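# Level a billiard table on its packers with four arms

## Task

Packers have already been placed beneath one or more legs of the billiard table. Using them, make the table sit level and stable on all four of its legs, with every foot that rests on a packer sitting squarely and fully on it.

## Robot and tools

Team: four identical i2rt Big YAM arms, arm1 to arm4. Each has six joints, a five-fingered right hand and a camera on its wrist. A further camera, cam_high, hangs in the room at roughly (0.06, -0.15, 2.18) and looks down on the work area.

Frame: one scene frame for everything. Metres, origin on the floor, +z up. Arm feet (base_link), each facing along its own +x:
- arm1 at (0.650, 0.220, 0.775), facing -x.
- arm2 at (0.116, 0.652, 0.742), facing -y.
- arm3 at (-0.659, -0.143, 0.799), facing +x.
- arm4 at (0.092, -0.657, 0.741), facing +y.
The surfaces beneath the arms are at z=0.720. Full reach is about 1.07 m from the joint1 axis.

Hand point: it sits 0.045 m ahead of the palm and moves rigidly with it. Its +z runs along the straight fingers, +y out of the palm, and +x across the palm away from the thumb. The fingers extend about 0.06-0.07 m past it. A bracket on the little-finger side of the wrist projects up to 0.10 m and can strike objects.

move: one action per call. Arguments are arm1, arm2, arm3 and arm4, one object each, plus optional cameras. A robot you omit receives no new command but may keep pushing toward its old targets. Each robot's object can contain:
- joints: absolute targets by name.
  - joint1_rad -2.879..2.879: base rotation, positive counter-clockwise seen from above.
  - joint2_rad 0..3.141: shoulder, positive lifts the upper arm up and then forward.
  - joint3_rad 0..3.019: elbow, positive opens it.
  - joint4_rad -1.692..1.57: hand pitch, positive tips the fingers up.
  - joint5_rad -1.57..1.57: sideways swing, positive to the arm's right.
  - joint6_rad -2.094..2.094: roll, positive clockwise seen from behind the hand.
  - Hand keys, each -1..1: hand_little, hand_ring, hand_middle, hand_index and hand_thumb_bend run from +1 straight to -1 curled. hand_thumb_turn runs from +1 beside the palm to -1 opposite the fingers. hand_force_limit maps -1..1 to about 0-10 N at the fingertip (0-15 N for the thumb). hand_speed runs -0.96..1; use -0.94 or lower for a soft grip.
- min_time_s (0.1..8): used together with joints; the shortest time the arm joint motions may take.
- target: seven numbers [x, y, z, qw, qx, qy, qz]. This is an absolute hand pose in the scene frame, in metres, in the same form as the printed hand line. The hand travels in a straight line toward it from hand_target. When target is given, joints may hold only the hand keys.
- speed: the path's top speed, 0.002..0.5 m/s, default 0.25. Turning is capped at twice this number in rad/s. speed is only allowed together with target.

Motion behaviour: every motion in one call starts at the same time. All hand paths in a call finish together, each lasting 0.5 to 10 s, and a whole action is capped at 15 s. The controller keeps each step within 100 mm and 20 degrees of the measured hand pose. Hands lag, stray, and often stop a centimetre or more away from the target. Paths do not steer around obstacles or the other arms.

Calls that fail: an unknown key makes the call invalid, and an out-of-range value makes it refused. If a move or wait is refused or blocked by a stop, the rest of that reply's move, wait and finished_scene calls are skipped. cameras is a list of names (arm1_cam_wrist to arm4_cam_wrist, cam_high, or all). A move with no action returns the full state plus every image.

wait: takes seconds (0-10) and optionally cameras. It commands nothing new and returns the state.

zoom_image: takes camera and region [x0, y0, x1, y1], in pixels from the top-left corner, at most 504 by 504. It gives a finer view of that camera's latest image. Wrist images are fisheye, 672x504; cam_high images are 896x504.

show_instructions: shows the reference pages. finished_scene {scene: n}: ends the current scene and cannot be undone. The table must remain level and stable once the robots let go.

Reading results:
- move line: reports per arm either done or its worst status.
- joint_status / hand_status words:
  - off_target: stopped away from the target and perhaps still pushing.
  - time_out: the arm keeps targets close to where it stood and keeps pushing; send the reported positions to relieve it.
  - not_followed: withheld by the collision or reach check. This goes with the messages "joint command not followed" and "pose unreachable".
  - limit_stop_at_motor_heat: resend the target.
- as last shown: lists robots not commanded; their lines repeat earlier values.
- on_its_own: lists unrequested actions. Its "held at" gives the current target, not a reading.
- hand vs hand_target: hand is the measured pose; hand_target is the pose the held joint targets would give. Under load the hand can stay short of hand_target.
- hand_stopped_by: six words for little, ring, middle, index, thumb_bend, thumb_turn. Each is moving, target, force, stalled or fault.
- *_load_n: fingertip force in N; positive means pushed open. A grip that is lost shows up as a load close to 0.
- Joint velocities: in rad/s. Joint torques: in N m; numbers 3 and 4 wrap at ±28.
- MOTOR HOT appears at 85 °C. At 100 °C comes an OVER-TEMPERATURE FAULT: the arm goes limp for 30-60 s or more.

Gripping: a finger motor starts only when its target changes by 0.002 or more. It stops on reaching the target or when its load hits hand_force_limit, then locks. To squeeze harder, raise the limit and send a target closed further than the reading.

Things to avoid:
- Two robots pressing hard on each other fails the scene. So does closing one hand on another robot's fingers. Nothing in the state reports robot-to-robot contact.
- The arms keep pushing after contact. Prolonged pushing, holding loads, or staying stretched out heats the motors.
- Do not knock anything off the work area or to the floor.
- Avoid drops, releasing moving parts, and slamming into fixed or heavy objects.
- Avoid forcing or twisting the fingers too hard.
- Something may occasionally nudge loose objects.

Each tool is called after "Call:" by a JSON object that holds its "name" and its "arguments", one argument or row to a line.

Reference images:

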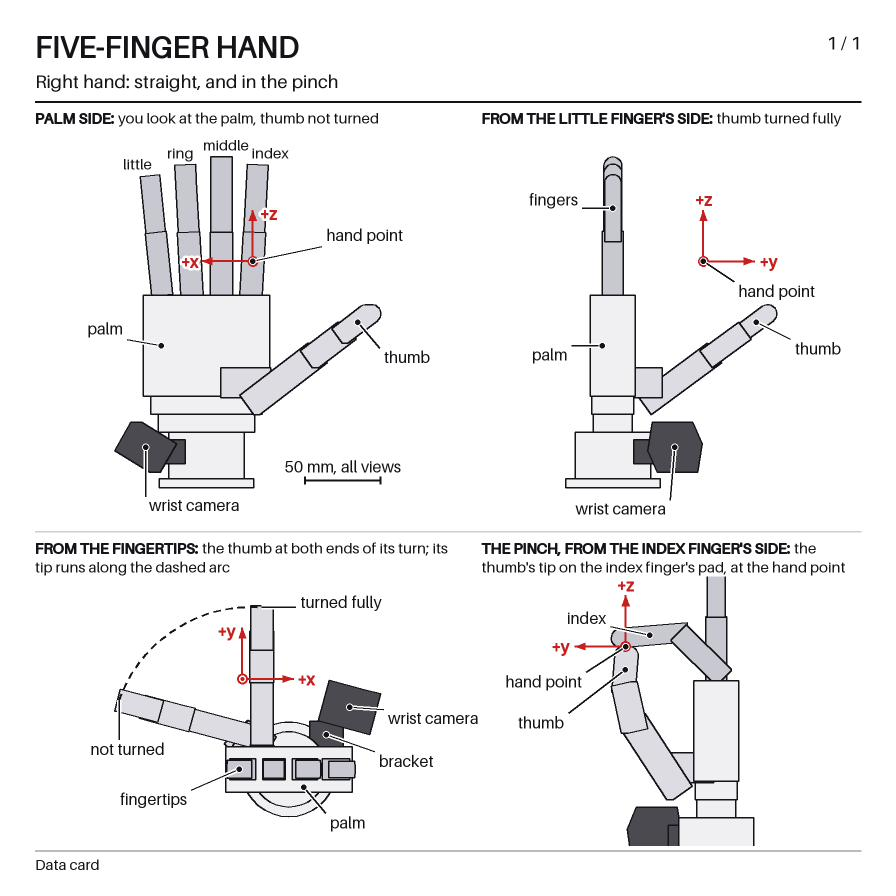

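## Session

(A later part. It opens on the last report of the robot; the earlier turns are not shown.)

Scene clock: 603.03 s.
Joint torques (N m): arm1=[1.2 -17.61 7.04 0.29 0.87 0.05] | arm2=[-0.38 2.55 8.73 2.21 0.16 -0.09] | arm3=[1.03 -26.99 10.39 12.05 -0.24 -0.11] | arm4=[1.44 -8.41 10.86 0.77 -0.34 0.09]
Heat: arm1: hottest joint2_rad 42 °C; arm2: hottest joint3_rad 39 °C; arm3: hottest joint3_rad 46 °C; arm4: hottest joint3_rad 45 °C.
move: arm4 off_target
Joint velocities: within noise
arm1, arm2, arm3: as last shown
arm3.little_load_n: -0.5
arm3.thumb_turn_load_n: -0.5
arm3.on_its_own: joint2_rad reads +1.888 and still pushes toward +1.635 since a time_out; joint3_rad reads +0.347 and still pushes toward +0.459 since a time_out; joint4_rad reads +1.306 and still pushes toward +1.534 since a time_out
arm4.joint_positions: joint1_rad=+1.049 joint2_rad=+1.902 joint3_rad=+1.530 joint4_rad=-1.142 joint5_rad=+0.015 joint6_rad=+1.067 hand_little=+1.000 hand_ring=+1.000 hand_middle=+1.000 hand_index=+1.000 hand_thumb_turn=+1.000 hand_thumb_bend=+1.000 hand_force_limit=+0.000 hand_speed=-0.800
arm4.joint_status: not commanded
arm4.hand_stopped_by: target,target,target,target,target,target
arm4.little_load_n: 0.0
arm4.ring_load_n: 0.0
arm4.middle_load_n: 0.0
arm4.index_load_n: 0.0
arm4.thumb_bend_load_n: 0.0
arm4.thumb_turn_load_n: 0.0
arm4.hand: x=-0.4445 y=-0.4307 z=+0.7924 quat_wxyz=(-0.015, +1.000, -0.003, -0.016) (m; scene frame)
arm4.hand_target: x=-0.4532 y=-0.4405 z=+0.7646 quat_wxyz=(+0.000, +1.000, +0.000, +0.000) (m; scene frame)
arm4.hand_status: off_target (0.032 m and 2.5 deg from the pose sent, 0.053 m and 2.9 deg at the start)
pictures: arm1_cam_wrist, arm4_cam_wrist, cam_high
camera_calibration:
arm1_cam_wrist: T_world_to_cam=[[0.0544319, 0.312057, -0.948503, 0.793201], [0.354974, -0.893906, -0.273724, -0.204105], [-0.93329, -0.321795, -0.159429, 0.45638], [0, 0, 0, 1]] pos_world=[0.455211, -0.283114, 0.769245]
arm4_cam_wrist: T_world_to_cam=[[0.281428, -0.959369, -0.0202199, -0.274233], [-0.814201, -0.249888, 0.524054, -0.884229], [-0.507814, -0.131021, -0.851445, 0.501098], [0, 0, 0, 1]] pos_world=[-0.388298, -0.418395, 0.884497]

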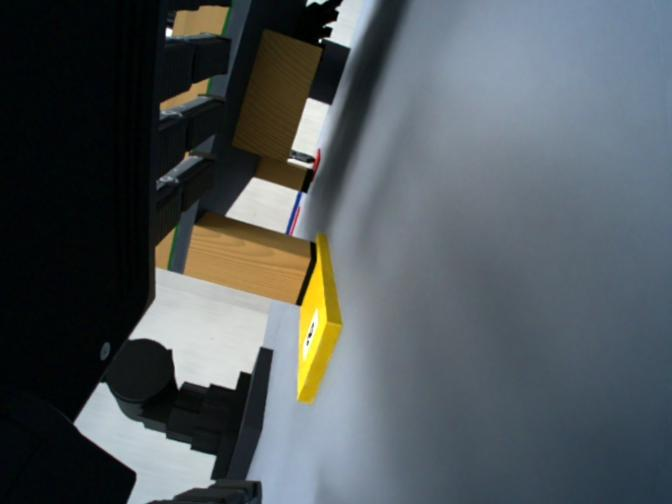

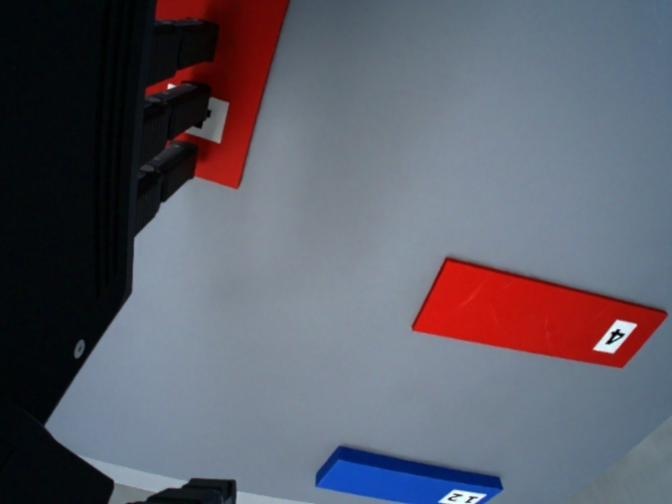

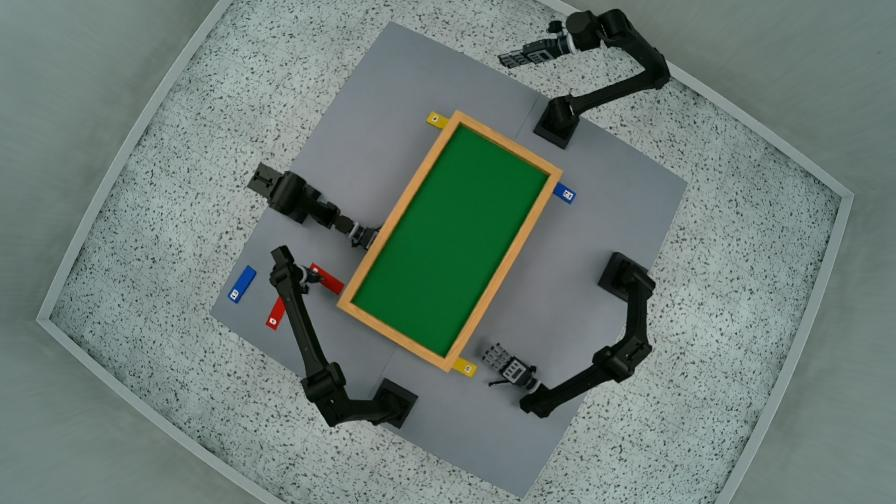

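Call:
{"name": "move", "arguments": {
  "arm4": {"target": [-0.475, -0.43, 0.766, 0, 1, 0, 0], "speed": 0.05},
  "cameras": []
}}

Call:
{"name": "move", "arguments": {
  "arm4": {"target": [-0.465, -0.43, 0.90, 0, 1, 0, 0], "speed": 0.1},
  "cameras": ["arm1_cam_wrist", "cam_high"]
}}

Call:
{"name": "zoom_image", "arguments": {
  "camera": "cam_high",
  "region": [230, 220, 390, 340]
}}

Call:
{"name": "zoom_image", "arguments": {
  "camera": "arm1_cam_wrist",
  "region": [290, 145, 330, 200]
}}

Scene clock: 607.30 s.
Joint torques (N m): arm1=[1.2 -17.55 7.04 0.29 0.87 0.05] | arm2=[-0.91 2.9 8.57 2.24 0.12 0] | arm3=[1.03 -26.93 10.32 12.11 -0.22 -0.09] | arm4=[0.91 -9.82 11.43 0.58 -0.19 0.12]
Heat: arm1: hottest joint2_rad 42 °C; arm2: hottest joint3_rad 39 °C; arm3: hottest joint3_rad 46 °C; arm4: hottest joint3_rad 45 °C.
move: arm4 off_target
Joint velocities: within noise
arm1, arm2, arm3: as last shown
arm1.thumb_turn_load_n: -0.5
arm2.little_load_n: 0.0
arm3.little_load_n: 0.0
arm3.on_its_own: joint2_rad reads +1.888 and still pushes toward +1.635 since a time_out; joint3_rad reads +0.347 and still pushes toward +0.459 since a time_out; joint4_rad reads +1.306 and still pushes toward +1.534 since a time_out
arm4.joint_positions: joint1_rad=+1.054 joint2_rad=+1.957 joint3_rad=+1.617 joint4_rad=-1.182 joint5_rad=+0.011 joint6_rad=+1.069 hand_little=+1.000 hand_ring=+1.000 hand_middle=+1.000 hand_index=+1.000 hand_thumb_turn=+1.000 hand_thumb_bend=+1.000 hand_force_limit=+0.000 hand_speed=-0.800
arm4.joint_status: not commanded
arm4.hand_stopped_by: target,target,target,target,target,target
arm4.little_load_n: 0.0
arm4.ring_load_n: 0.0
arm4.middle_load_n: 0.0
arm4.index_load_n: 0.0
arm4.thumb_bend_load_n: 0.0
arm4.thumb_turn_load_n: -0.5
arm4.hand: x=-0.4639 y=-0.4240 z=+0.7932 quat_wxyz=(-0.011, +1.000, -0.002, -0.014) (m; scene frame)
arm4.hand_target: x=-0.4733 y=-0.4306 z=+0.7664 quat_wxyz=(+0.000, +1.000, +0.000, +0.000) (m; scene frame)
arm4.hand_status: off_target (0.030 m and 2.1 deg from the pose sent, 0.040 m and 2.5 deg at the start)
pictures: none
No camera images: "cameras" was empty.

Scene clock: 609.17 s.
Joint torques (N m): arm1=[1.2 -17.55 7.04 0.29 0.87 0.05] | arm2=[-0.91 2.26 8.9 2.22 0.09 -0.04] | arm3=[0.56 -26.7 10.39 12.11 -0.24 -0.1] | arm4=[0.32 -13.98 13.86 0.08 -0.06 0.05]
Heat: arm1: hottest joint2_rad 42 °C; arm2: hottest joint3_rad 39 °C; arm3: hottest joint3_rad 46 °C; arm4: hottest joint3_rad 45 °C.
move: arm4 off_target
Joint velocities: within noise
arm1, arm2, arm3: as last shown
arm1.index_load_n: -0.5
arm1.thumb_turn_load_n: 0.0
arm3.middle_load_n: -0.5
arm3.thumb_turn_load_n: 0.0
arm3.on_its_own: joint2_rad reads +1.888 and still pushes toward +1.635 since a time_out; joint3_rad reads +0.347 and still pushes toward +0.459 since a time_out; joint4_rad reads +1.306 and still pushes toward +1.534 since a time_out
arm4.joint_positions: joint1_rad=+1.056 joint2_rad=+1.914 joint3_rad=+1.782 joint4_rad=-1.470 joint5_rad=+0.007 joint6_rad=+1.069 hand_little=+1.000 hand_ring=+1.000 hand_middle=+1.000 hand_index=+1.000 hand_thumb_turn=+1.000 hand_thumb_bend=+1.000 hand_force_limit=+0.000 hand_speed=-0.800
arm4.joint_status: not commanded
arm4.hand_stopped_by: target,target,target,target,target,target
arm4.little_load_n: 0.0
arm4.ring_load_n: 0.0
arm4.middle_load_n: 0.0
arm4.index_load_n: 0.0
arm4.thumb_bend_load_n: 0.0
arm4.thumb_turn_load_n: 0.0
arm4.hand: x=-0.4506 y=-0.4336 z=+0.8792 quat_wxyz=(+0.010, +1.000, +0.000, +0.020) (m; scene frame)
arm4.hand_target: x=-0.4641 y=-0.4304 z=+0.9002 quat_wxyz=(+0.000, +1.000, +0.000, +0.000) (m; scene frame)
arm4.hand_status: off_target (0.026 m and 2.6 deg from the pose sent, 0.107 m and 2.1 deg at the start)
pictures: arm1_cam_wrist, cam_high
camera_calibration:
arm1_cam_wrist: T_world_to_cam=[[0.0544319, 0.312057, -0.948503, 0.793201], [0.354974, -0.893906, -0.273724, -0.204105], [-0.93329, -0.321795, -0.159429, 0.45638], [0, 0, 0, 1]] pos_world=[0.455211, -0.283114, 0.769245]

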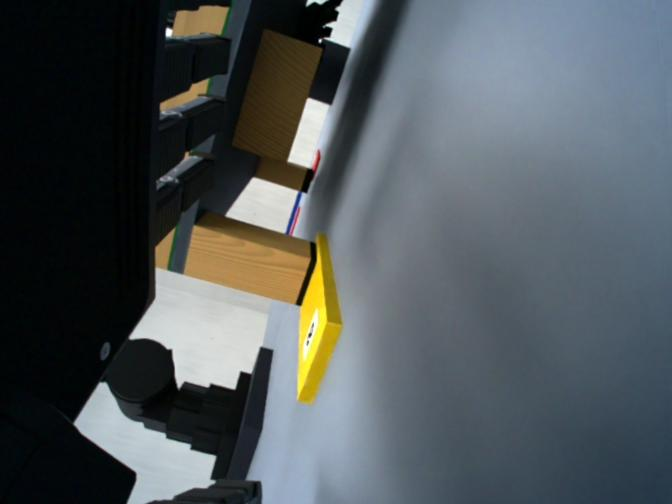

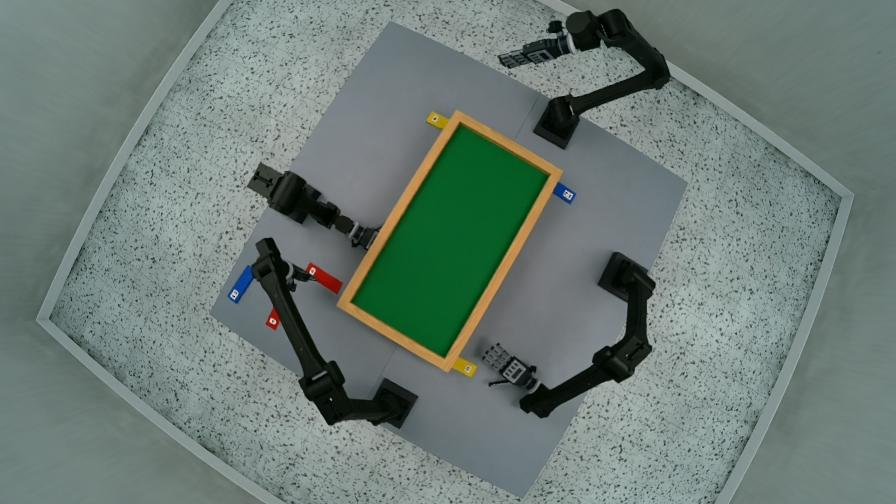

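Scaled by 3.150.

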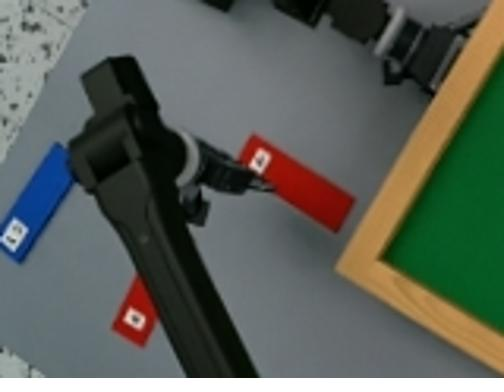

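Scaled by 9.164 from the camera's 672x504 image, which has a finer 960x720 frame.

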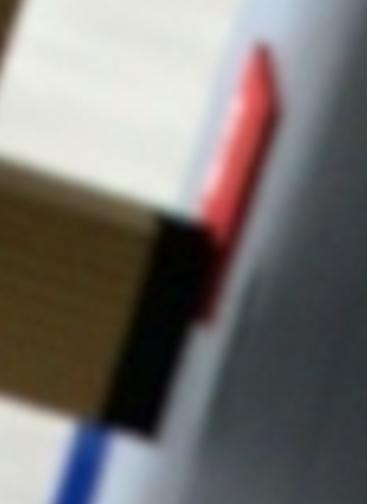

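Call:
{"name": "move", "arguments": {
  "arm3": {"joints":{"joint2_rad":1.72},"min_time_s":2},
  "cameras": ["arm1_cam_wrist","cam_high"]
}}

Scene clock: 625.77 s.
Joint torques (N m): arm1=[1.14 -17.61 7.02 0.29 0.87 0.05] | arm2=[-0.44 1.9 8.46 2.47 0.14 0.01] | arm3=[0.97 -22.71 10.22 11.89 -0.24 -0.1] | arm4=[0.5 -14.21 13.76 0.24 -0.02 0.06]
Heat: arm1: hottest joint2_rad 42 °C; arm2: hottest joint3_rad 39 °C; arm3: hottest joint3_rad 46 °C; arm4: hottest joint3_rad 47 °C.
move: arm3 time_out
Joint velocities: within noise
arm1.joint_positions: joint1_rad=+1.385 joint2_rad=+2.298 joint3_rad=+1.532 joint4_rad=-1.400 joint5_rad=+1.553 joint6_rad=+2.100 hand_little=+1.000 hand_ring=+1.000 hand_middle=+1.000 hand_index=+1.000 hand_thumb_turn=+1.000 hand_thumb_bend=+1.000 hand_force_limit=+0.000 hand_speed=-0.800
arm1.joint_status: not commanded
arm1.hand_stopped_by: target,target,target,target,target,target
arm1.little_load_n: 0.0
arm1.ring_load_n: 0.0
arm1.middle_load_n: 0.0
arm1.index_load_n: -0.5
arm1.thumb_bend_load_n: 0.0
arm1.thumb_turn_load_n: 0.0
arm1.hand: x=+0.3509 y=-0.3170 z=+0.7497 quat_wxyz=(-0.556, +0.537, +0.472, -0.425) (m; scene frame)
arm1.hand_target: x=+0.3451 y=-0.3340 z=+0.7657 quat_wxyz=(-0.542, +0.553, +0.452, -0.443) (m; scene frame)
arm1.hand_status: not commanded
arm2.joint_positions: joint1_rad=-0.853 joint2_rad=+0.579 joint3_rad=+1.349 joint4_rad=-1.403 joint5_rad=+0.194 joint6_rad=-1.581 hand_little=+1.000 hand_ring=+1.000 hand_middle=+1.000 hand_index=+1.000 hand_thumb_turn=+1.000 hand_thumb_bend=+1.000 hand_force_limit=+0.000 hand_speed=-0.800
arm2.joint_status: not commanded
arm2.hand_stopped_by: target,target,target,target,target,target
arm2.little_load_n: 0.0
arm2.ring_load_n: 0.0
arm2.middle_load_n: 0.0
arm2.index_load_n: 0.0
arm2.thumb_bend_load_n: 0.0
arm2.thumb_turn_load_n: 0.0
arm2.hand: x=-0.1004 y=+0.5877 z=+1.2280 quat_wxyz=(+0.451, +0.276, -0.846, +0.070) (m; scene frame)
arm2.hand_target: x=-0.0993 y=+0.5885 z=+1.2377 quat_wxyz=(+0.460, +0.274, -0.841, +0.074) (m; scene frame)
arm2.hand_status: not commanded
arm3.joint_positions: joint1_rad=+0.078 joint2_rad=+1.913 joint3_rad=+0.347 joint4_rad=+1.306 joint5_rad=+0.007 joint6_rad=+0.005 hand_little=+1.000 hand_ring=+1.000 hand_middle=+1.000 hand_index=+1.000 hand_thumb_turn=+1.000 hand_thumb_bend=+1.000 hand_force_limit=+0.000 hand_speed=-0.800
arm3.joint_status: joint2_rad time_out (moved +0.024 of -0.168)
arm3.hand_stopped_by: target,target,target,target,target,target
arm3.little_load_n: 0.0
arm3.ring_load_n: -0.5
arm3.middle_load_n: -0.5
arm3.index_load_n: 0.0
arm3.thumb_bend_load_n: -0.5
arm3.thumb_turn_load_n: -0.5
arm3.on_its_own: joint2_rad reads +1.913 and still pushes toward +1.720 since a time_out; joint3_rad reads +0.347 and still pushes toward +0.459 since a time_out; joint4_rad reads +1.306 and still pushes toward +1.531 since a time_out
arm3.hand: x=-0.2026 y=-0.0917 z=+0.7482 quat_wxyz=(-0.438, +0.573, -0.554, +0.417) (m; scene frame)
arm3.hand_target: x=-0.1222 y=-0.0872 z=+0.9363 quat_wxyz=(-0.573, +0.441, -0.423, +0.547) (m; scene frame)
arm3.hand_status: not commanded
arm4: as last shown
pictures: arm1_cam_wrist, cam_high
camera_calibration:
arm1_cam_wrist: T_world_to_cam=[[0.0544319, 0.312057, -0.948503, 0.793201], [0.354974, -0.893906, -0.273724, -0.204105], [-0.93329, -0.321795, -0.159429, 0.45638], [0, 0, 0, 1]] pos_world=[0.455211, -0.283114, 0.769245]

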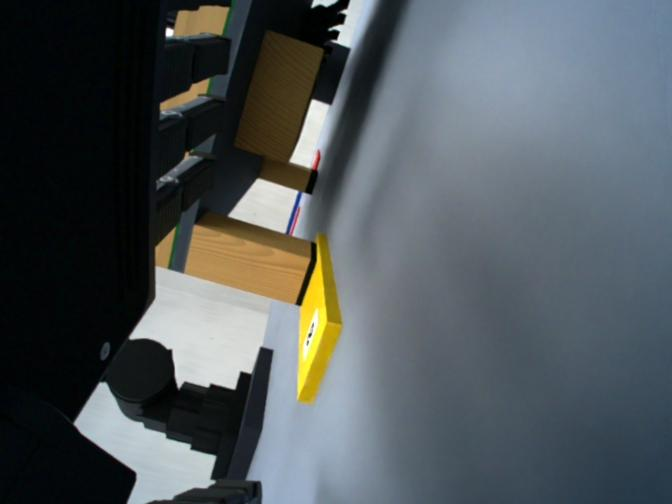

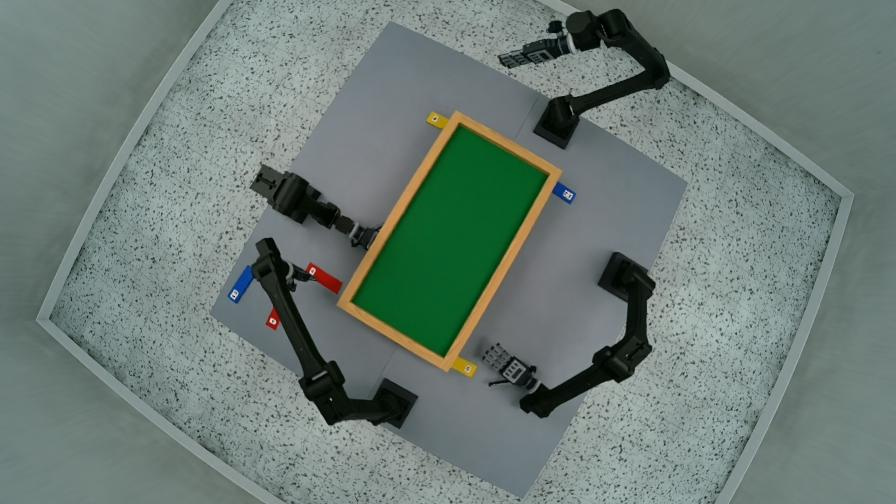

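Call:
{"name": "move", "arguments": {
  "arm3": {"joints":{"joint2_rad":1.85},"min_time_s":2},
  "cameras": ["arm1_cam_wrist"]
}}

Call:
{"name": "zoom_image", "arguments": {
  "camera": "arm1_cam_wrist",
  "region": [180, 100, 380, 300]
}}

Scene clock: 629.80 s.
Joint torques (N m): arm1=[1.2 -17.67 7.02 0.29 0.87 0.04] | arm2=[-0.21 2.61 8.98 2.18 0.16 -0.05] | arm3=[0.5 -15.56 9.96 10.44 -0.26 -0.09] | arm4=[-0.21 -14.27 13.81 -0.12 -0.02 0.02]
Heat: arm1: hottest joint2_rad 42 °C; arm2: hottest joint3_rad 39 °C; arm3: hottest joint3_rad 46 °C; arm4: hottest joint3_rad 48 °C.
move: arm3 done
Joint velocities: within noise
arm1, arm2, arm4: as last shown
arm1.index_load_n: 0.0
arm3.joint_positions: joint1_rad=+0.078 joint2_rad=+1.947 joint3_rad=+0.347 joint4_rad=+1.344 joint5_rad=+0.007 joint6_rad=+0.005 hand_little=+1.000 hand_ring=+1.000 hand_middle=+1.000 hand_index=+1.000 hand_thumb_turn=+1.000 hand_thumb_bend=+1.000 hand_force_limit=+0.000 hand_speed=-0.800
arm3.joint_status: all done
arm3.hand_stopped_by: target,target,target,target,target,target
arm3.little_load_n: 0.0
arm3.ring_load_n: 0.0
arm3.middle_load_n: 0.0
arm3.index_load_n: 0.0
arm3.thumb_bend_load_n: 0.0
arm3.thumb_turn_load_n: 0.0
arm3.on_its_own: joint3_rad reads +0.347 and still pushes toward +0.459 since a time_out; joint4_rad reads +1.344 and still pushes toward +1.531 since a time_out
arm3.hand: x=-0.2038 y=-0.0917 z=+0.7427 quat_wxyz=(-0.439, +0.572, -0.553, +0.418) (m; scene frame)
arm3.hand_target: x=-0.1256 y=-0.0871 z=+0.8696 quat_wxyz=(-0.543, +0.477, -0.457, +0.518) (m; scene frame)
arm3.hand_status: not commanded
pictures: arm1_cam_wrist
camera_calibration:
arm1_cam_wrist: T_world_to_cam=[[0.0544319, 0.312057, -0.948503, 0.793201], [0.354974, -0.893906, -0.273724, -0.204105], [-0.93329, -0.321795, -0.159429, 0.45638], [0, 0, 0, 1]] pos_world=[0.455211, -0.283114, 0.769245]

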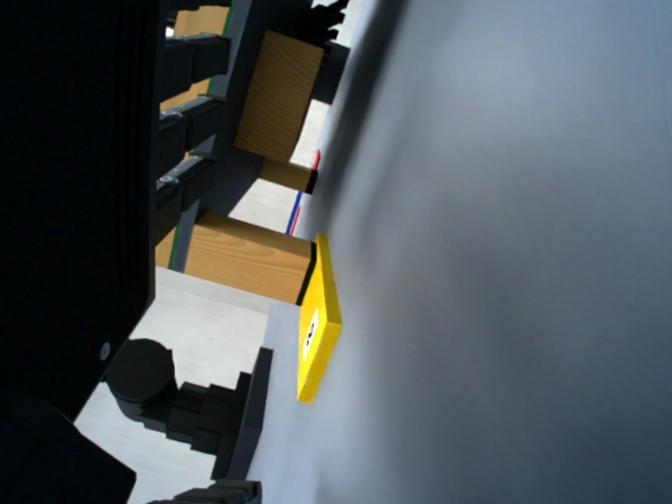

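Scaled by 2.520 from the camera's 672x504 image, which has a finer 960x720 frame.

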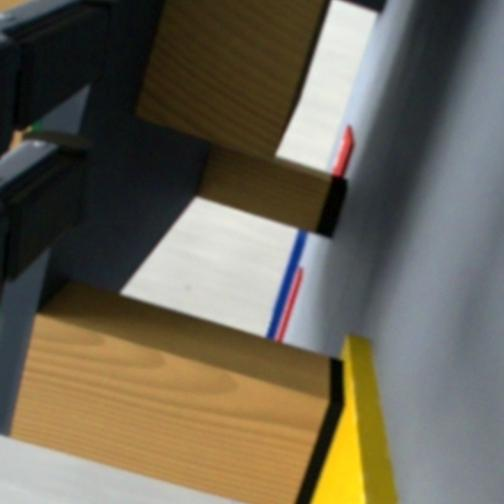

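Call:
{"name": "move", "arguments": {
  "arm3": {"joints":{"joint2_rad":1.97,"joint4_rad":1.51},"min_time_s":2}
}}

Call:
{"name": "move", "arguments": {
  "arm3": {"joints":{"joint2_rad":2.05,"joint3_rad":0.42,"joint4_rad":1.52},"min_time_s":2},
  "cameras": ["arm1_cam_wrist"]
}}

Scene clock: 636.57 s.
Joint torques (N m): arm1=[1.14 -17.61 7.02 0.29 0.87 0.04] | arm2=[0.26 1.38 8.87 2.24 0.11 0] | arm3=[0.85 -12.4 6.93 6.82 -0.24 -0.08] | arm4=[0.62 -13.74 13.94 0.25 -0.03 0.07]
Heat: arm1: hottest joint2_rad 42 °C; arm2: hottest joint3_rad 39 °C; arm3: hottest joint3_rad 46 °C; arm4: hottest joint3_rad 48 °C.
move: arm3 time_out
Joint velocities: within noise
arm1, arm2, arm4: as last shown
arm1.thumb_turn_load_n: -0.5
arm3.joint_positions: joint1_rad=+0.078 joint2_rad=+2.013 joint3_rad=+0.381 joint4_rad=+1.406 joint5_rad=+0.007 joint6_rad=+0.005 hand_little=+1.000 hand_ring=+1.000 hand_middle=+1.000 hand_index=+1.000 hand_thumb_turn=+1.000 hand_thumb_bend=+1.000 hand_force_limit=+0.000 hand_speed=-0.800
arm3.joint_status: joint4_rad time_out (moved +0.062 of +0.166); the others done
arm3.hand_stopped_by: target,target,target,target,target,target
arm3.little_load_n: 0.0
arm3.ring_load_n: 0.0
arm3.middle_load_n: 0.0
arm3.index_load_n: 0.0
arm3.thumb_bend_load_n: 0.0
arm3.thumb_turn_load_n: 0.0
arm3.on_its_own: joint4_rad reads +1.406 and still pushes toward +1.510 since a time_out
arm3.hand: x=-0.1910 y=-0.0911 z=+0.7366 quat_wxyz=(-0.448, +0.565, -0.547, +0.426) (m; scene frame)
arm3.hand_target: x=-0.1377 y=-0.0874 z=+0.8033 quat_wxyz=(-0.508, +0.514, -0.492, +0.485) (m; scene frame)
arm3.hand_status: not commanded
pictures: none

not run: a stop came earlier in this reply.

Call:
{"name": "move", "arguments": {
  "arm3": {"joints":{"joint2_rad":2.07,"joint3_rad":0.40,"joint4_rad":1.52},"min_time_s":2},
  "cameras": ["arm1_cam_wrist"]
}}

Call:
{"name": "zoom_image", "arguments": {
  "camera": "arm1_cam_wrist",
  "region": [180, 100, 380, 300]
}}

Scene clock: 640.77 s.
Joint torques (N m): arm1=[1.26 -17.61 7.02 0.31 0.87 0.05] | arm2=[0.09 2.49 8.69 2.3 0.13 0.01] | arm3=[1.2 -8.88 1.8 4.11 -0.23 -0.1] | arm4=[-0.26 -14.51 13.89 0.18 -0.09 0.02]
Heat: arm1: hottest joint2_rad 42 °C; arm2: hottest joint3_rad 39 °C; arm3: hottest joint3_rad 46 °C; arm4: hottest joint3_rad 49 °C.
move: arm3 done
Joint velocities: within noise
arm1, arm2, arm4: as last shown
arm1.thumb_turn_load_n: 0.0
arm3.joint_positions: joint1_rad=+0.078 joint2_rad=+2.061 joint3_rad=+0.381 joint4_rad=+1.485 joint5_rad=+0.007 joint6_rad=+0.005 hand_little=+1.000 hand_ring=+1.000 hand_middle=+1.000 hand_index=+1.000 hand_thumb_turn=+1.000 hand_thumb_bend=+1.000 hand_force_limit=+0.000 hand_speed=-0.800
arm3.joint_status: all done
arm3.hand_stopped_by: target,target,target,target,target,target
arm3.little_load_n: -0.5
arm3.ring_load_n: -0.5
arm3.middle_load_n: 0.0
arm3.index_load_n: -0.5
arm3.thumb_bend_load_n: 0.0
arm3.thumb_turn_load_n: -0.5
arm3.hand: x=-0.1910 y=-0.0911 z=+0.7346 quat_wxyz=(-0.456, +0.558, -0.540, +0.434) (m; scene frame)
arm3.hand_target: x=-0.1801 y=-0.0893 z=+0.7431 quat_wxyz=(-0.468, +0.551, -0.527, +0.447) (m; scene frame)
arm3.hand_status: not commanded
pictures: arm1_cam_wrist
camera_calibration:
arm1_cam_wrist: T_world_to_cam=[[0.0544319, 0.312057, -0.948503, 0.793201], [0.354974, -0.893906, -0.273724, -0.204105], [-0.93329, -0.321795, -0.159429, 0.45638], [0, 0, 0, 1]] pos_world=[0.455211, -0.283114, 0.769245]

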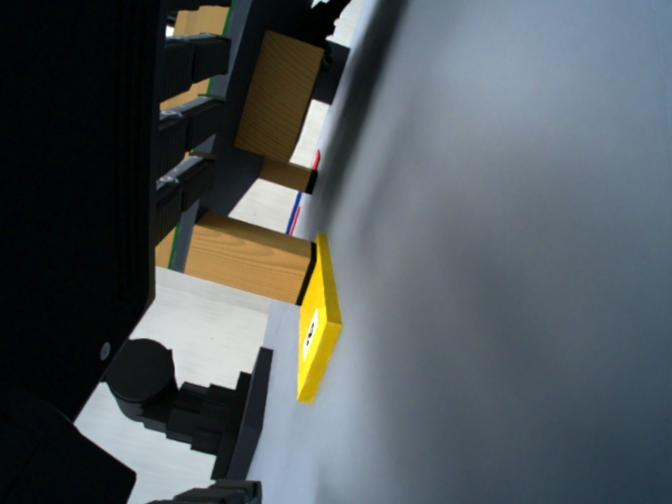

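Scaled by 2.520 from the camera's 672x504 image, which has a finer 960x720 frame.

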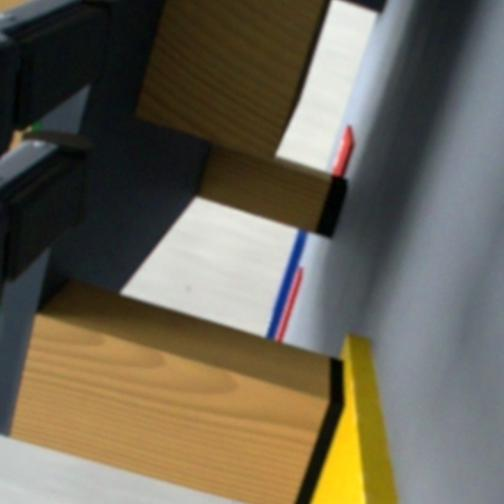

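Call:
{"name": "move", "arguments": {
  "arm3": {"joints":{"joint2_rad":2.13,"joint3_rad":0.385,"joint4_rad":1.545},"min_time_s":1.5}
}}

Call:
{"name": "move", "arguments": {
  "arm3": {"joints":{"joint2_rad":2.15,"joint3_rad":0.375,"joint4_rad":1.55},"min_time_s":1}
}}

Scene clock: 645.27 s.
Joint torques (N m): arm1=[1.2 -17.61 7.02 0.29 0.87 0.05] | arm2=[-0.97 1.67 8.7 2.19 0.13 -0.06] | arm3=[0.85 -7.88 -0.09 3.48 -0.23 -0.1] | arm4=[0.03 -14.33 13.72 0.1 -0.04 0.05]
Heat: arm1: hottest joint2_rad 42 °C; arm2: hottest joint3_rad 39 °C; arm3: hottest joint3_rad 45 °C; arm4: hottest joint3_rad 49 °C.
move: arm3 done
Joint velocities: within noise
arm1, arm2, arm4: as last shown
arm2.middle_load_n: 0.5
arm3.joint_positions: joint1_rad=+0.078 joint2_rad=+2.110 joint3_rad=+0.384 joint4_rad=+1.525 joint5_rad=+0.007 joint6_rad=+0.005 hand_little=+1.000 hand_ring=+1.000 hand_middle=+1.000 hand_index=+1.000 hand_thumb_turn=+1.000 hand_thumb_bend=+1.000 hand_force_limit=+0.000 hand_speed=-0.800
arm3.joint_status: all done
arm3.hand_stopped_by: target,target,target,target,target,target
arm3.little_load_n: 0.0
arm3.ring_load_n: 0.0
arm3.middle_load_n: 0.0
arm3.index_load_n: 0.0
arm3.thumb_bend_load_n: 0.0
arm3.thumb_turn_load_n: -0.5
arm3.hand: x=-0.1949 y=-0.0912 z=+0.7233 quat_wxyz=(-0.454, +0.560, -0.541, +0.433) (m; scene frame)
arm3.hand_target: x=-0.1965 y=-0.0901 z=+0.7195 quat_wxyz=(-0.454, +0.563, -0.537, +0.434) (m; scene frame)
arm3.hand_status: not commanded
arm4.index_load_n: 0.5
pictures: none

Scene clock: 646.57 s.
Joint torques (N m): arm1=[1.2 -17.61 7.02 0.29 0.87 0.04] | arm2=[-0.67 2.9 9.07 2.1 0.07 -0.08] | arm3=[1.26 -8.12 -0.77 3.41 -0.21 -0.07] | arm4=[0.26 -14.15 13.86 0.08 -0.06 0.05]
Heat: arm1: hottest joint2_rad 42 °C; arm2: hottest joint3_rad 39 °C; arm3: hottest joint3_rad 45 °C; arm4: hottest joint3_rad 49 °C.
move: arm3 done
Joint velocities: within noise
arm1, arm2, arm4: as last shown
arm2.middle_load_n: 0.0
arm3.joint_positions: joint1_rad=+0.078 joint2_rad=+2.130 joint3_rad=+0.380 joint4_rad=+1.530 joint5_rad=+0.007 joint6_rad=+0.005 hand_little=+1.000 hand_ring=+1.000 hand_middle=+1.000 hand_index=+1.000 hand_thumb_turn=+1.000 hand_thumb_bend=+1.000 hand_force_limit=+0.000 hand_speed=-0.800
arm3.joint_status: all done
arm3.hand_stopped_by: target,target,target,target,target,target
arm3.little_load_n: 0.0
arm3.ring_load_n: 0.0
arm3.middle_load_n: 0.0
arm3.index_load_n: 0.0
arm3.thumb_bend_load_n: 0.0
arm3.thumb_turn_load_n: 0.0
arm3.hand: x=-0.2003 y=-0.0914 z=+0.7153 quat_wxyz=(-0.449, +0.564, -0.545, +0.428) (m; scene frame)
arm3.hand_target: x=-0.2050 y=-0.0905 z=+0.7104 quat_wxyz=(-0.447, +0.569, -0.543, +0.427) (m; scene frame)
arm3.hand_status: not commanded
pictures: none

Call:
{"name": "move", "arguments": {
  "arm3": {"joints":{"joint1_rad":1.0,"joint2_rad":2.135},"min_time_s":3},
  "cameras": ["arm1_cam_wrist","cam_high"]
}}

Scene clock: 652.03 s.
Joint torques (N m): arm1=[1.2 -17.61 7.04 0.28 0.87 0.05] | arm2=[-0.26 1.79 8.85 2.32 0.16 -0.03] | arm3=[0.38 -9.11 -0.59 3.49 -0.23 -0.11] | arm4=[-0.5 -13.63 13.87 0.02 -0.05 0.05]
Heat: arm1: hottest joint2_rad 42 °C; arm2: hottest joint3_rad 39 °C; arm3: hottest joint3_rad 44 °C; arm4: hottest joint3_rad 49 °C.
move: arm3 done
Joint velocities: within noise
arm1, arm2, arm4: as last shown
arm2.ring_load_n: 0.5
arm3.joint_positions: joint1_rad=+0.996 joint2_rad=+2.130 joint3_rad=+0.380 joint4_rad=+1.530 joint5_rad=+0.007 joint6_rad=+0.005 hand_little=+1.000 hand_ring=+1.000 hand_middle=+1.000 hand_index=+1.000 hand_thumb_turn=+1.000 hand_thumb_bend=+1.000 hand_force_limit=+0.000 hand_speed=-0.800
arm3.joint_status: all done
arm3.hand_stopped_by: target,target,target,target,target,target
arm3.little_load_n: 0.0
arm3.ring_load_n: -0.5
arm3.middle_load_n: 0.0
arm3.index_load_n: 0.0
arm3.thumb_bend_load_n: 0.0
arm3.thumb_turn_load_n: -0.5
arm3.hand: x=-0.4217 y=+0.2536 z=+0.7195 quat_wxyz=(-0.596, +0.744, -0.241, +0.182) (m; scene frame)
arm3.hand_target: x=-0.4235 y=+0.2531 z=+0.7210 quat_wxyz=(-0.600, +0.742, -0.235, +0.184) (m; scene frame)
arm3.hand_status: not commanded
arm4.index_load_n: 0.0
pictures: arm1_cam_wrist, cam_high
camera_calibration:
arm1_cam_wrist: T_world_to_cam=[[0.0544319, 0.312057, -0.948503, 0.793201], [0.354974, -0.893906, -0.273724, -0.204105], [-0.93329, -0.321795, -0.159429, 0.45638], [0, 0, 0, 1]] pos_world=[0.455211, -0.283114, 0.769245]

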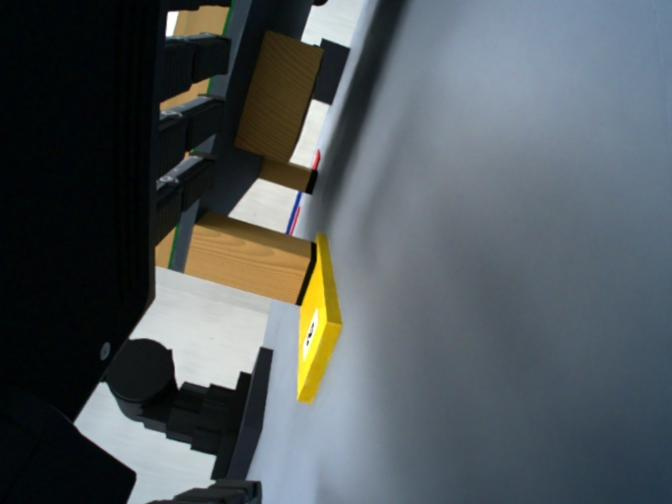

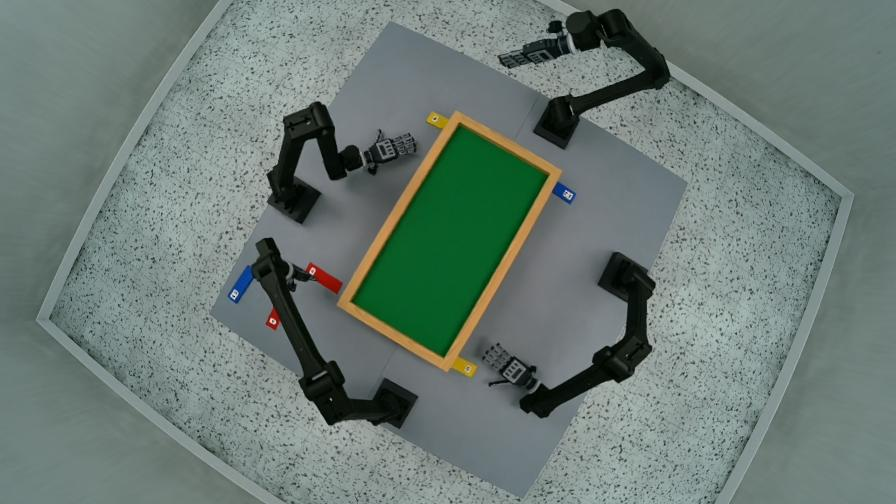

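Call:
{"name": "move", "arguments": {
  "arm3": {"joints":{"joint2_rad":1.80,"joint4_rad":1.3},"min_time_s":2}
}}

Call:
{"name": "move", "arguments": {
  "arm3": {"target":[-0.355,0.345,0.78,0.4402,-0.4402,0.5534,-0.5534],"speed":0.2},
  "cameras": ["arm3_cam_wrist"]
}}

Scene clock: 658.13 s.
Joint torques (N m): arm1=[1.2 -17.55 7.04 0.31 0.87 0.05] | arm2=[-0.85 1.67 8.76 2.55 0.2 -0.08] | arm3=[1.08 -8.88 2.02 2.06 -0.27 -0.09] | arm4=[-0.03 -14.27 13.75 0.2 -0.07 0.03]
Heat: arm1: hottest joint2_rad 42 °C; arm2: hottest joint3_rad 39 °C; arm3: hottest joint3_rad 43 °C; arm4: hottest joint3_rad 50 °C.
move: arm3 done
Joint velocities: within noise
arm1, arm2: as last shown
arm1.thumb_turn_load_n: -0.5
arm2.ring_load_n: 0.0
arm3.joint_positions: joint1_rad=+0.996 joint2_rad=+1.806 joint3_rad=+0.380 joint4_rad=+1.313 joint5_rad=+0.007 joint6_rad=+0.005 hand_little=+1.000 hand_ring=+1.000 hand_middle=+1.000 hand_index=+1.000 hand_thumb_turn=+1.000 hand_thumb_bend=+1.000 hand_force_limit=+0.000 hand_speed=-0.800
arm3.joint_status: all done
arm3.hand_stopped_by: target,target,target,target,target,target
arm3.little_load_n: 0.0
arm3.ring_load_n: 0.0
arm3.middle_load_n: 0.0
arm3.index_load_n: 0.0
arm3.thumb_bend_load_n: 0.0
arm3.thumb_turn_load_n: -0.5
arm3.hand: x=-0.4036 y=+0.2777 z=+0.8118 quat_wxyz=(-0.635, +0.711, -0.231, +0.194) (m; scene frame)
arm3.hand_target: x=-0.4063 y=+0.2763 z=+0.8095 quat_wxyz=(-0.631, +0.716, -0.227, +0.194) (m; scene frame)
arm3.hand_status: not commanded
arm4.joint_positions: joint1_rad=+1.056 joint2_rad=+1.914 joint3_rad=+1.782 joint4_rad=-1.470 joint5_rad=+0.007 joint6_rad=+1.069 hand_little=+1.000 hand_ring=+1.000 hand_middle=+1.000 hand_index=+1.000 hand_thumb_turn=+1.000 hand_thumb_bend=+1.000 hand_force_limit=+0.000 hand_speed=-0.800
arm4.joint_status: not commanded
arm4.hand_stopped_by: target,target,target,target,target,target
arm4.little_load_n: 0.0
arm4.ring_load_n: 0.0
arm4.middle_load_n: 0.0
arm4.index_load_n: 0.0
arm4.thumb_bend_load_n: 0.0
arm4.thumb_turn_load_n: 0.0
arm4.hand: x=-0.4506 y=-0.4336 z=+0.8792 quat_wxyz=(+0.010, +1.000, +0.000, +0.020) (m; scene frame)
arm4.hand_target: x=-0.4641 y=-0.4304 z=+0.9002 quat_wxyz=(+0.000, +1.000, +0.000, +0.000) (m; scene frame)
arm4.hand_status: not commanded
pictures: none

Scene clock: 661.70 s.
Joint torques (N m): arm1=[1.2 -17.55 7.02 0.31 0.87 0.04] | arm2=[-0.38 2.43 8.73 2.39 0.13 -0.04] | arm3=[2.08 -11.99 5.11 1.25 -0.07 -0.13] | arm4=[-0.03 -13.68 13.97 0.14 -0.09 0.04]
Heat: arm1: hottest joint2_rad 42 °C; arm2: hottest joint3_rad 39 °C; arm3: hottest joint3_rad 43 °C; arm4: hottest joint3_rad 50 °C.
move: arm3 off_target
Joint velocities: within noise
arm1.joint_positions: joint1_rad=+1.385 joint2_rad=+2.298 joint3_rad=+1.532 joint4_rad=-1.400 joint5_rad=+1.553 joint6_rad=+2.100 hand_little=+1.000 hand_ring=+1.000 hand_middle=+1.000 hand_index=+1.000 hand_thumb_turn=+1.000 hand_thumb_bend=+1.000 hand_force_limit=+0.000 hand_speed=-0.800
arm1.joint_status: not commanded
arm1.hand_stopped_by: target,target,target,target,target,target
arm1.little_load_n: 0.0
arm1.ring_load_n: 0.0
arm1.middle_load_n: 0.0
arm1.index_load_n: 0.0
arm1.thumb_bend_load_n: 0.0
arm1.thumb_turn_load_n: 0.0
arm1.hand: x=+0.3509 y=-0.3170 z=+0.7497 quat_wxyz=(-0.556, +0.537, +0.472, -0.425) (m; scene frame)
arm1.hand_target: x=+0.3451 y=-0.3340 z=+0.7657 quat_wxyz=(-0.542, +0.553, +0.452, -0.443) (m; scene frame)
arm1.hand_status: not commanded
arm2.joint_positions: joint1_rad=-0.853 joint2_rad=+0.579 joint3_rad=+1.349 joint4_rad=-1.403 joint5_rad=+0.194 joint6_rad=-1.581 hand_little=+1.000 hand_ring=+1.000 hand_middle=+1.000 hand_index=+1.000 hand_thumb_turn=+1.000 hand_thumb_bend=+1.000 hand_force_limit=+0.000 hand_speed=-0.800
arm2.joint_status: not commanded
arm2.hand_stopped_by: target,target,target,target,target,target
arm2.little_load_n: 0.0
arm2.ring_load_n: 0.0
arm2.middle_load_n: 0.0
arm2.index_load_n: 0.0
arm2.thumb_bend_load_n: 0.0
arm2.thumb_turn_load_n: 0.0
arm2.hand: x=-0.1004 y=+0.5877 z=+1.2280 quat_wxyz=(+0.451, +0.276, -0.846, +0.070) (m; scene frame)
arm2.hand_target: x=-0.0993 y=+0.5885 z=+1.2377 quat_wxyz=(+0.460, +0.274, -0.841, +0.074) (m; scene frame)
arm2.hand_status: not commanded
arm3.joint_positions: joint1_rad=+1.380 joint2_rad=+2.167 joint3_rad=+0.970 joint4_rad=+1.221 joint5_rad=+1.567 joint6_rad=+0.002 hand_little=+1.000 hand_ring=+1.000 hand_middle=+1.000 hand_index=+1.000 hand_thumb_turn=+1.000 hand_thumb_bend=+1.000 hand_force_limit=+0.000 hand_speed=-0.800
arm3.joint_status: not commanded
arm3.hand_stopped_by: target,target,target,target,target,target
arm3.little_load_n: 0.0
arm3.ring_load_n: 0.0
arm3.middle_load_n: 0.0
arm3.index_load_n: 0.0
arm3.thumb_bend_load_n: 0.0
arm3.thumb_turn_load_n: -0.5
arm3.hand: x=-0.3514 y=+0.3385 z=+0.7886 quat_wxyz=(-0.447, +0.439, -0.561, +0.542) (m; scene frame)
arm3.hand_target: x=-0.3548 y=+0.3446 z=+0.7801 quat_wxyz=(-0.442, +0.447, -0.554, +0.546) (m; scene frame)
arm3.hand_status: off_target (0.011 m and 1.8 deg from the pose sent, 0.089 m and 68.3 deg at the start; a joint's target at an end of its range on 17 of 107 steps)
arm4: as last shown
arm4.little_load_n: -0.5
pictures: arm3_cam_wrist
camera_calibration:
arm3_cam_wrist: T_world_to_cam=[[-0.00891661, -0.221716, -0.975071, 0.845839], [-0.33759, 0.918527, -0.205772, -0.270134], [0.941251, 0.327339, -0.0830391, 0.399817], [0, 0, 0, 1]] pos_world=[-0.459981, 0.304785, 0.802367]

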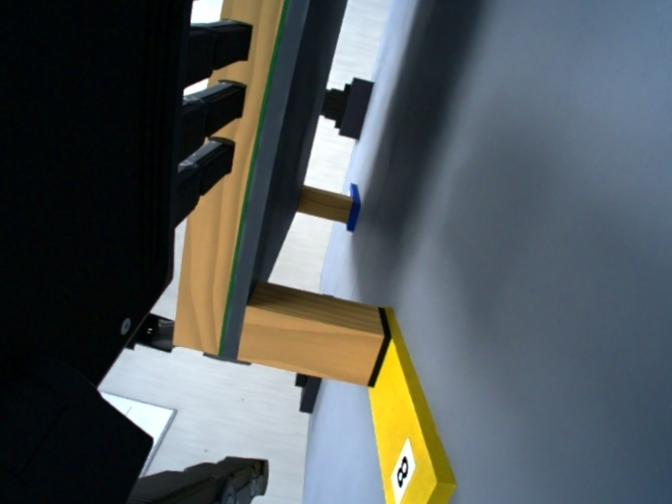

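Call:
{"name": "zoom_image", "arguments": {
  "camera": "arm3_cam_wrist",
  "region": [330, 280, 450, 420]
}}

Call:
{"name": "zoom_image", "arguments": {
  "camera": "arm3_cam_wrist",
  "region": [290, 170, 390, 250]
}}

Scaled by 3.600 from the camera's 672x504 image, which has a finer 960x720 frame.

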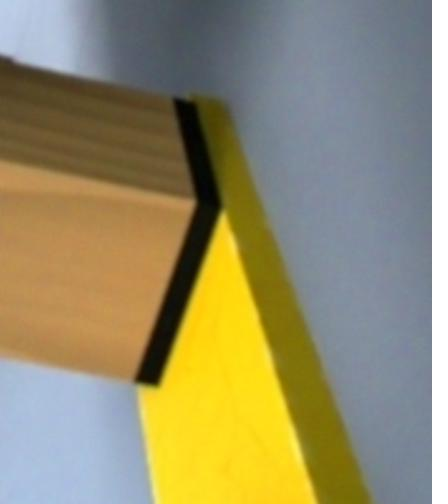

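Scaled by 5.040 from the camera's 672x504 image, which has a finer 960x720 frame.

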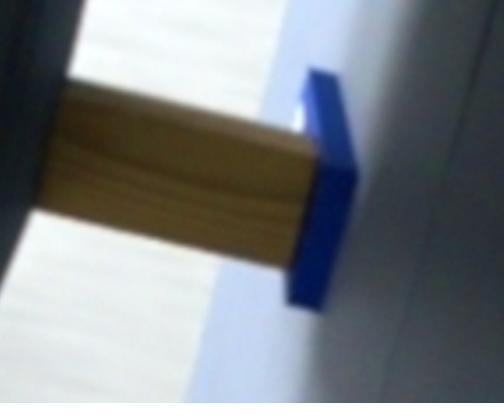

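Call:
{"name": "move", "arguments": {
  "cameras": ["arm1_cam_wrist"]
}}

Call:
{"name": "zoom_image", "arguments": {
  "camera": "arm1_cam_wrist",
  "region": [270, 220, 370, 320]
}}

Call:
{"name": "zoom_image", "arguments": {
  "camera": "arm1_cam_wrist",
  "region": [250, 130, 350, 230]
}}

Scene clock: 668.93 s.
Joint torques (N m): arm1=[1.2 -17.61 7.04 0.28 0.87 0.05] | arm2=[-0.56 1.44 8.54 2.32 0.12 0.02] | arm3=[1.61 -11.87 5.19 1.14 -0.09 -0.11] | arm4=[-0.03 -14.21 13.82 0.12 -0.03 0.04]
Heat: arm1: hottest joint2_rad 43 °C; arm2: hottest joint3_rad 39 °C; arm3: hottest joint3_rad 43 °C; arm4: hottest joint3_rad 50 °C.
Joint velocities: within noise
arm1.joint_positions: joint1_rad=+1.385 joint2_rad=+2.298 joint3_rad=+1.532 joint4_rad=-1.400 joint5_rad=+1.553 joint6_rad=+2.100 hand_little=+1.000 hand_ring=+1.000 hand_middle=+1.000 hand_index=+1.000 hand_thumb_turn=+1.000 hand_thumb_bend=+1.000 hand_force_limit=+0.000 hand_speed=-0.800
arm1.joint_status: not commanded
arm1.hand_stopped_by: target,target,target,target,target,target
arm1.little_load_n: 0.0
arm1.ring_load_n: 0.0
arm1.middle_load_n: 0.0
arm1.index_load_n: 0.0
arm1.thumb_bend_load_n: 0.0
arm1.thumb_turn_load_n: -0.5
arm1.hand: x=+0.3509 y=-0.3170 z=+0.7497 quat_wxyz=(-0.556, +0.537, +0.472, -0.425) (m; scene frame)
arm1.hand_target: x=+0.3451 y=-0.3340 z=+0.7657 quat_wxyz=(-0.542, +0.553, +0.452, -0.443) (m; scene frame)
arm1.hand_status: not commanded
arm2.joint_positions: joint1_rad=-0.853 joint2_rad=+0.579 joint3_rad=+1.349 joint4_rad=-1.403 joint5_rad=+0.194 joint6_rad=-1.581 hand_little=+1.000 hand_ring=+1.000 hand_middle=+1.000 hand_index=+1.000 hand_thumb_turn=+1.000 hand_thumb_bend=+1.000 hand_force_limit=+0.000 hand_speed=-0.800
arm2.joint_status: not commanded
arm2.hand_stopped_by: target,target,target,target,target,target
arm2.little_load_n: 0.5
arm2.ring_load_n: 0.0
arm2.middle_load_n: 0.0
arm2.index_load_n: 0.0
arm2.thumb_bend_load_n: 0.0
arm2.thumb_turn_load_n: 0.0
arm2.hand: x=-0.1004 y=+0.5877 z=+1.2280 quat_wxyz=(+0.451, +0.276, -0.846, +0.070) (m; scene frame)
arm2.hand_target: x=-0.0993 y=+0.5885 z=+1.2377 quat_wxyz=(+0.460, +0.274, -0.841, +0.074) (m; scene frame)
arm2.hand_status: not commanded
arm3.joint_positions: joint1_rad=+1.380 joint2_rad=+2.167 joint3_rad=+0.970 joint4_rad=+1.221 joint5_rad=+1.567 joint6_rad=+0.002 hand_little=+1.000 hand_ring=+1.000 hand_middle=+1.000 hand_index=+1.000 hand_thumb_turn=+1.000 hand_thumb_bend=+1.000 hand_force_limit=+0.000 hand_speed=-0.800
arm3.joint_status: not commanded
arm3.hand_stopped_by: target,target,target,target,target,target
arm3.little_load_n: 0.0
arm3.ring_load_n: 0.0
arm3.middle_load_n: 0.0
arm3.index_load_n: 0.0
arm3.thumb_bend_load_n: 0.0
arm3.thumb_turn_load_n: -0.5
arm3.hand: x=-0.3514 y=+0.3385 z=+0.7886 quat_wxyz=(-0.447, +0.439, -0.561, +0.542) (m; scene frame)
arm3.hand_target: x=-0.3548 y=+0.3446 z=+0.7802 quat_wxyz=(-0.442, +0.447, -0.554, +0.546) (m; scene frame)
arm3.hand_status: off_target (0.011 m and 1.8 deg from the pose sent, 0.089 m and 68.3 deg at the start; a joint's target at an end of its range on 17 of 107 steps)
arm4.joint_positions: joint1_rad=+1.056 joint2_rad=+1.914 joint3_rad=+1.782 joint4_rad=-1.470 joint5_rad=+0.007 joint6_rad=+1.069 hand_little=+1.000 hand_ring=+1.000 hand_middle=+1.000 hand_index=+1.000 hand_thumb_turn=+1.000 hand_thumb_bend=+1.000 hand_force_limit=+0.000 hand_speed=-0.800
arm4.joint_status: not commanded
arm4.hand_stopped_by: target,target,target,target,target,target
arm4.little_load_n: 0.0
arm4.ring_load_n: 0.0
arm4.middle_load_n: 0.0
arm4.index_load_n: 0.0
arm4.thumb_bend_load_n: 0.0
arm4.thumb_turn_load_n: 0.0
arm4.hand: x=-0.4506 y=-0.4336 z=+0.8792 quat_wxyz=(+0.010, +1.000, +0.000, +0.020) (m; scene frame)
arm4.hand_target: x=-0.4641 y=-0.4304 z=+0.9002 quat_wxyz=(+0.000, +1.000, +0.000, +0.000) (m; scene frame)
arm4.hand_status: not commanded
pictures: arm1_cam_wrist
camera_calibration:
arm1_cam_wrist: T_world_to_cam=[[0.0544319, 0.312057, -0.948503, 0.793201], [0.354974, -0.893906, -0.273724, -0.204105], [-0.93329, -0.321795, -0.159429, 0.45638], [0, 0, 0, 1]] pos_world=[0.455211, -0.283114, 0.769245]

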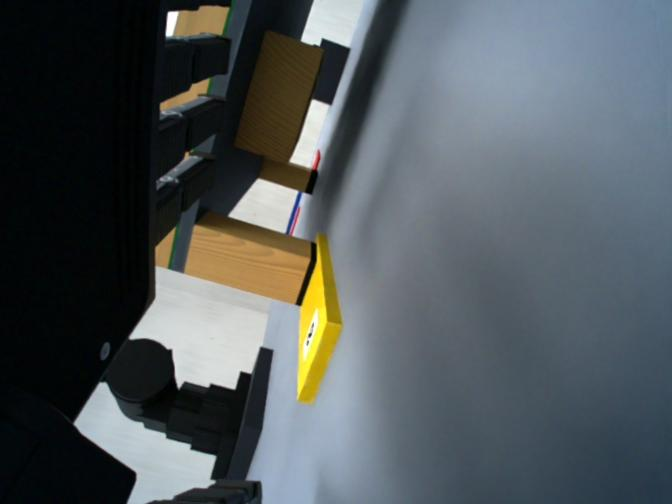

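Scaled by 5.040 from the camera's 672x504 image, which has a finer 960x720 frame.

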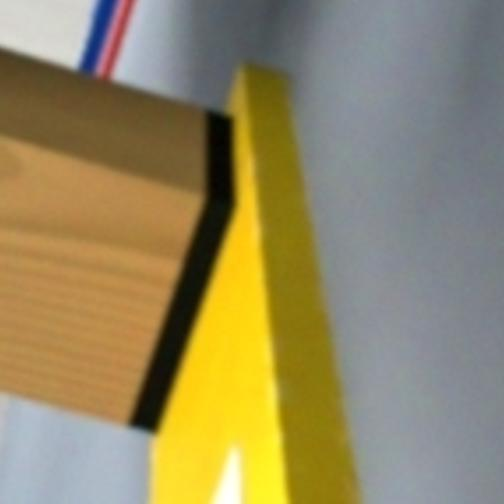

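Scaled by 5.040 from the camera's 672x504 image, which has a finer 960x720 frame.

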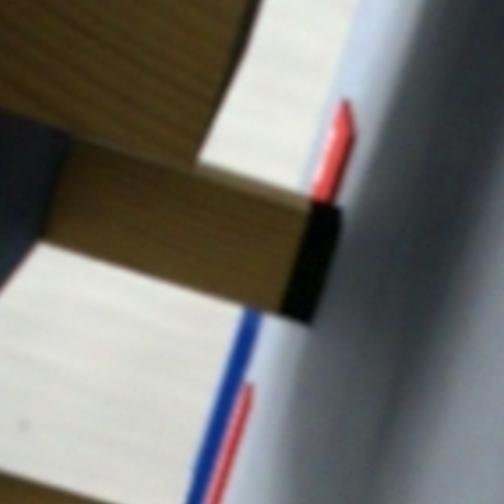

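Call:
{"name": "finished_scene", "arguments": {
  "scene": 1
}}

The scene is finished: the task was done.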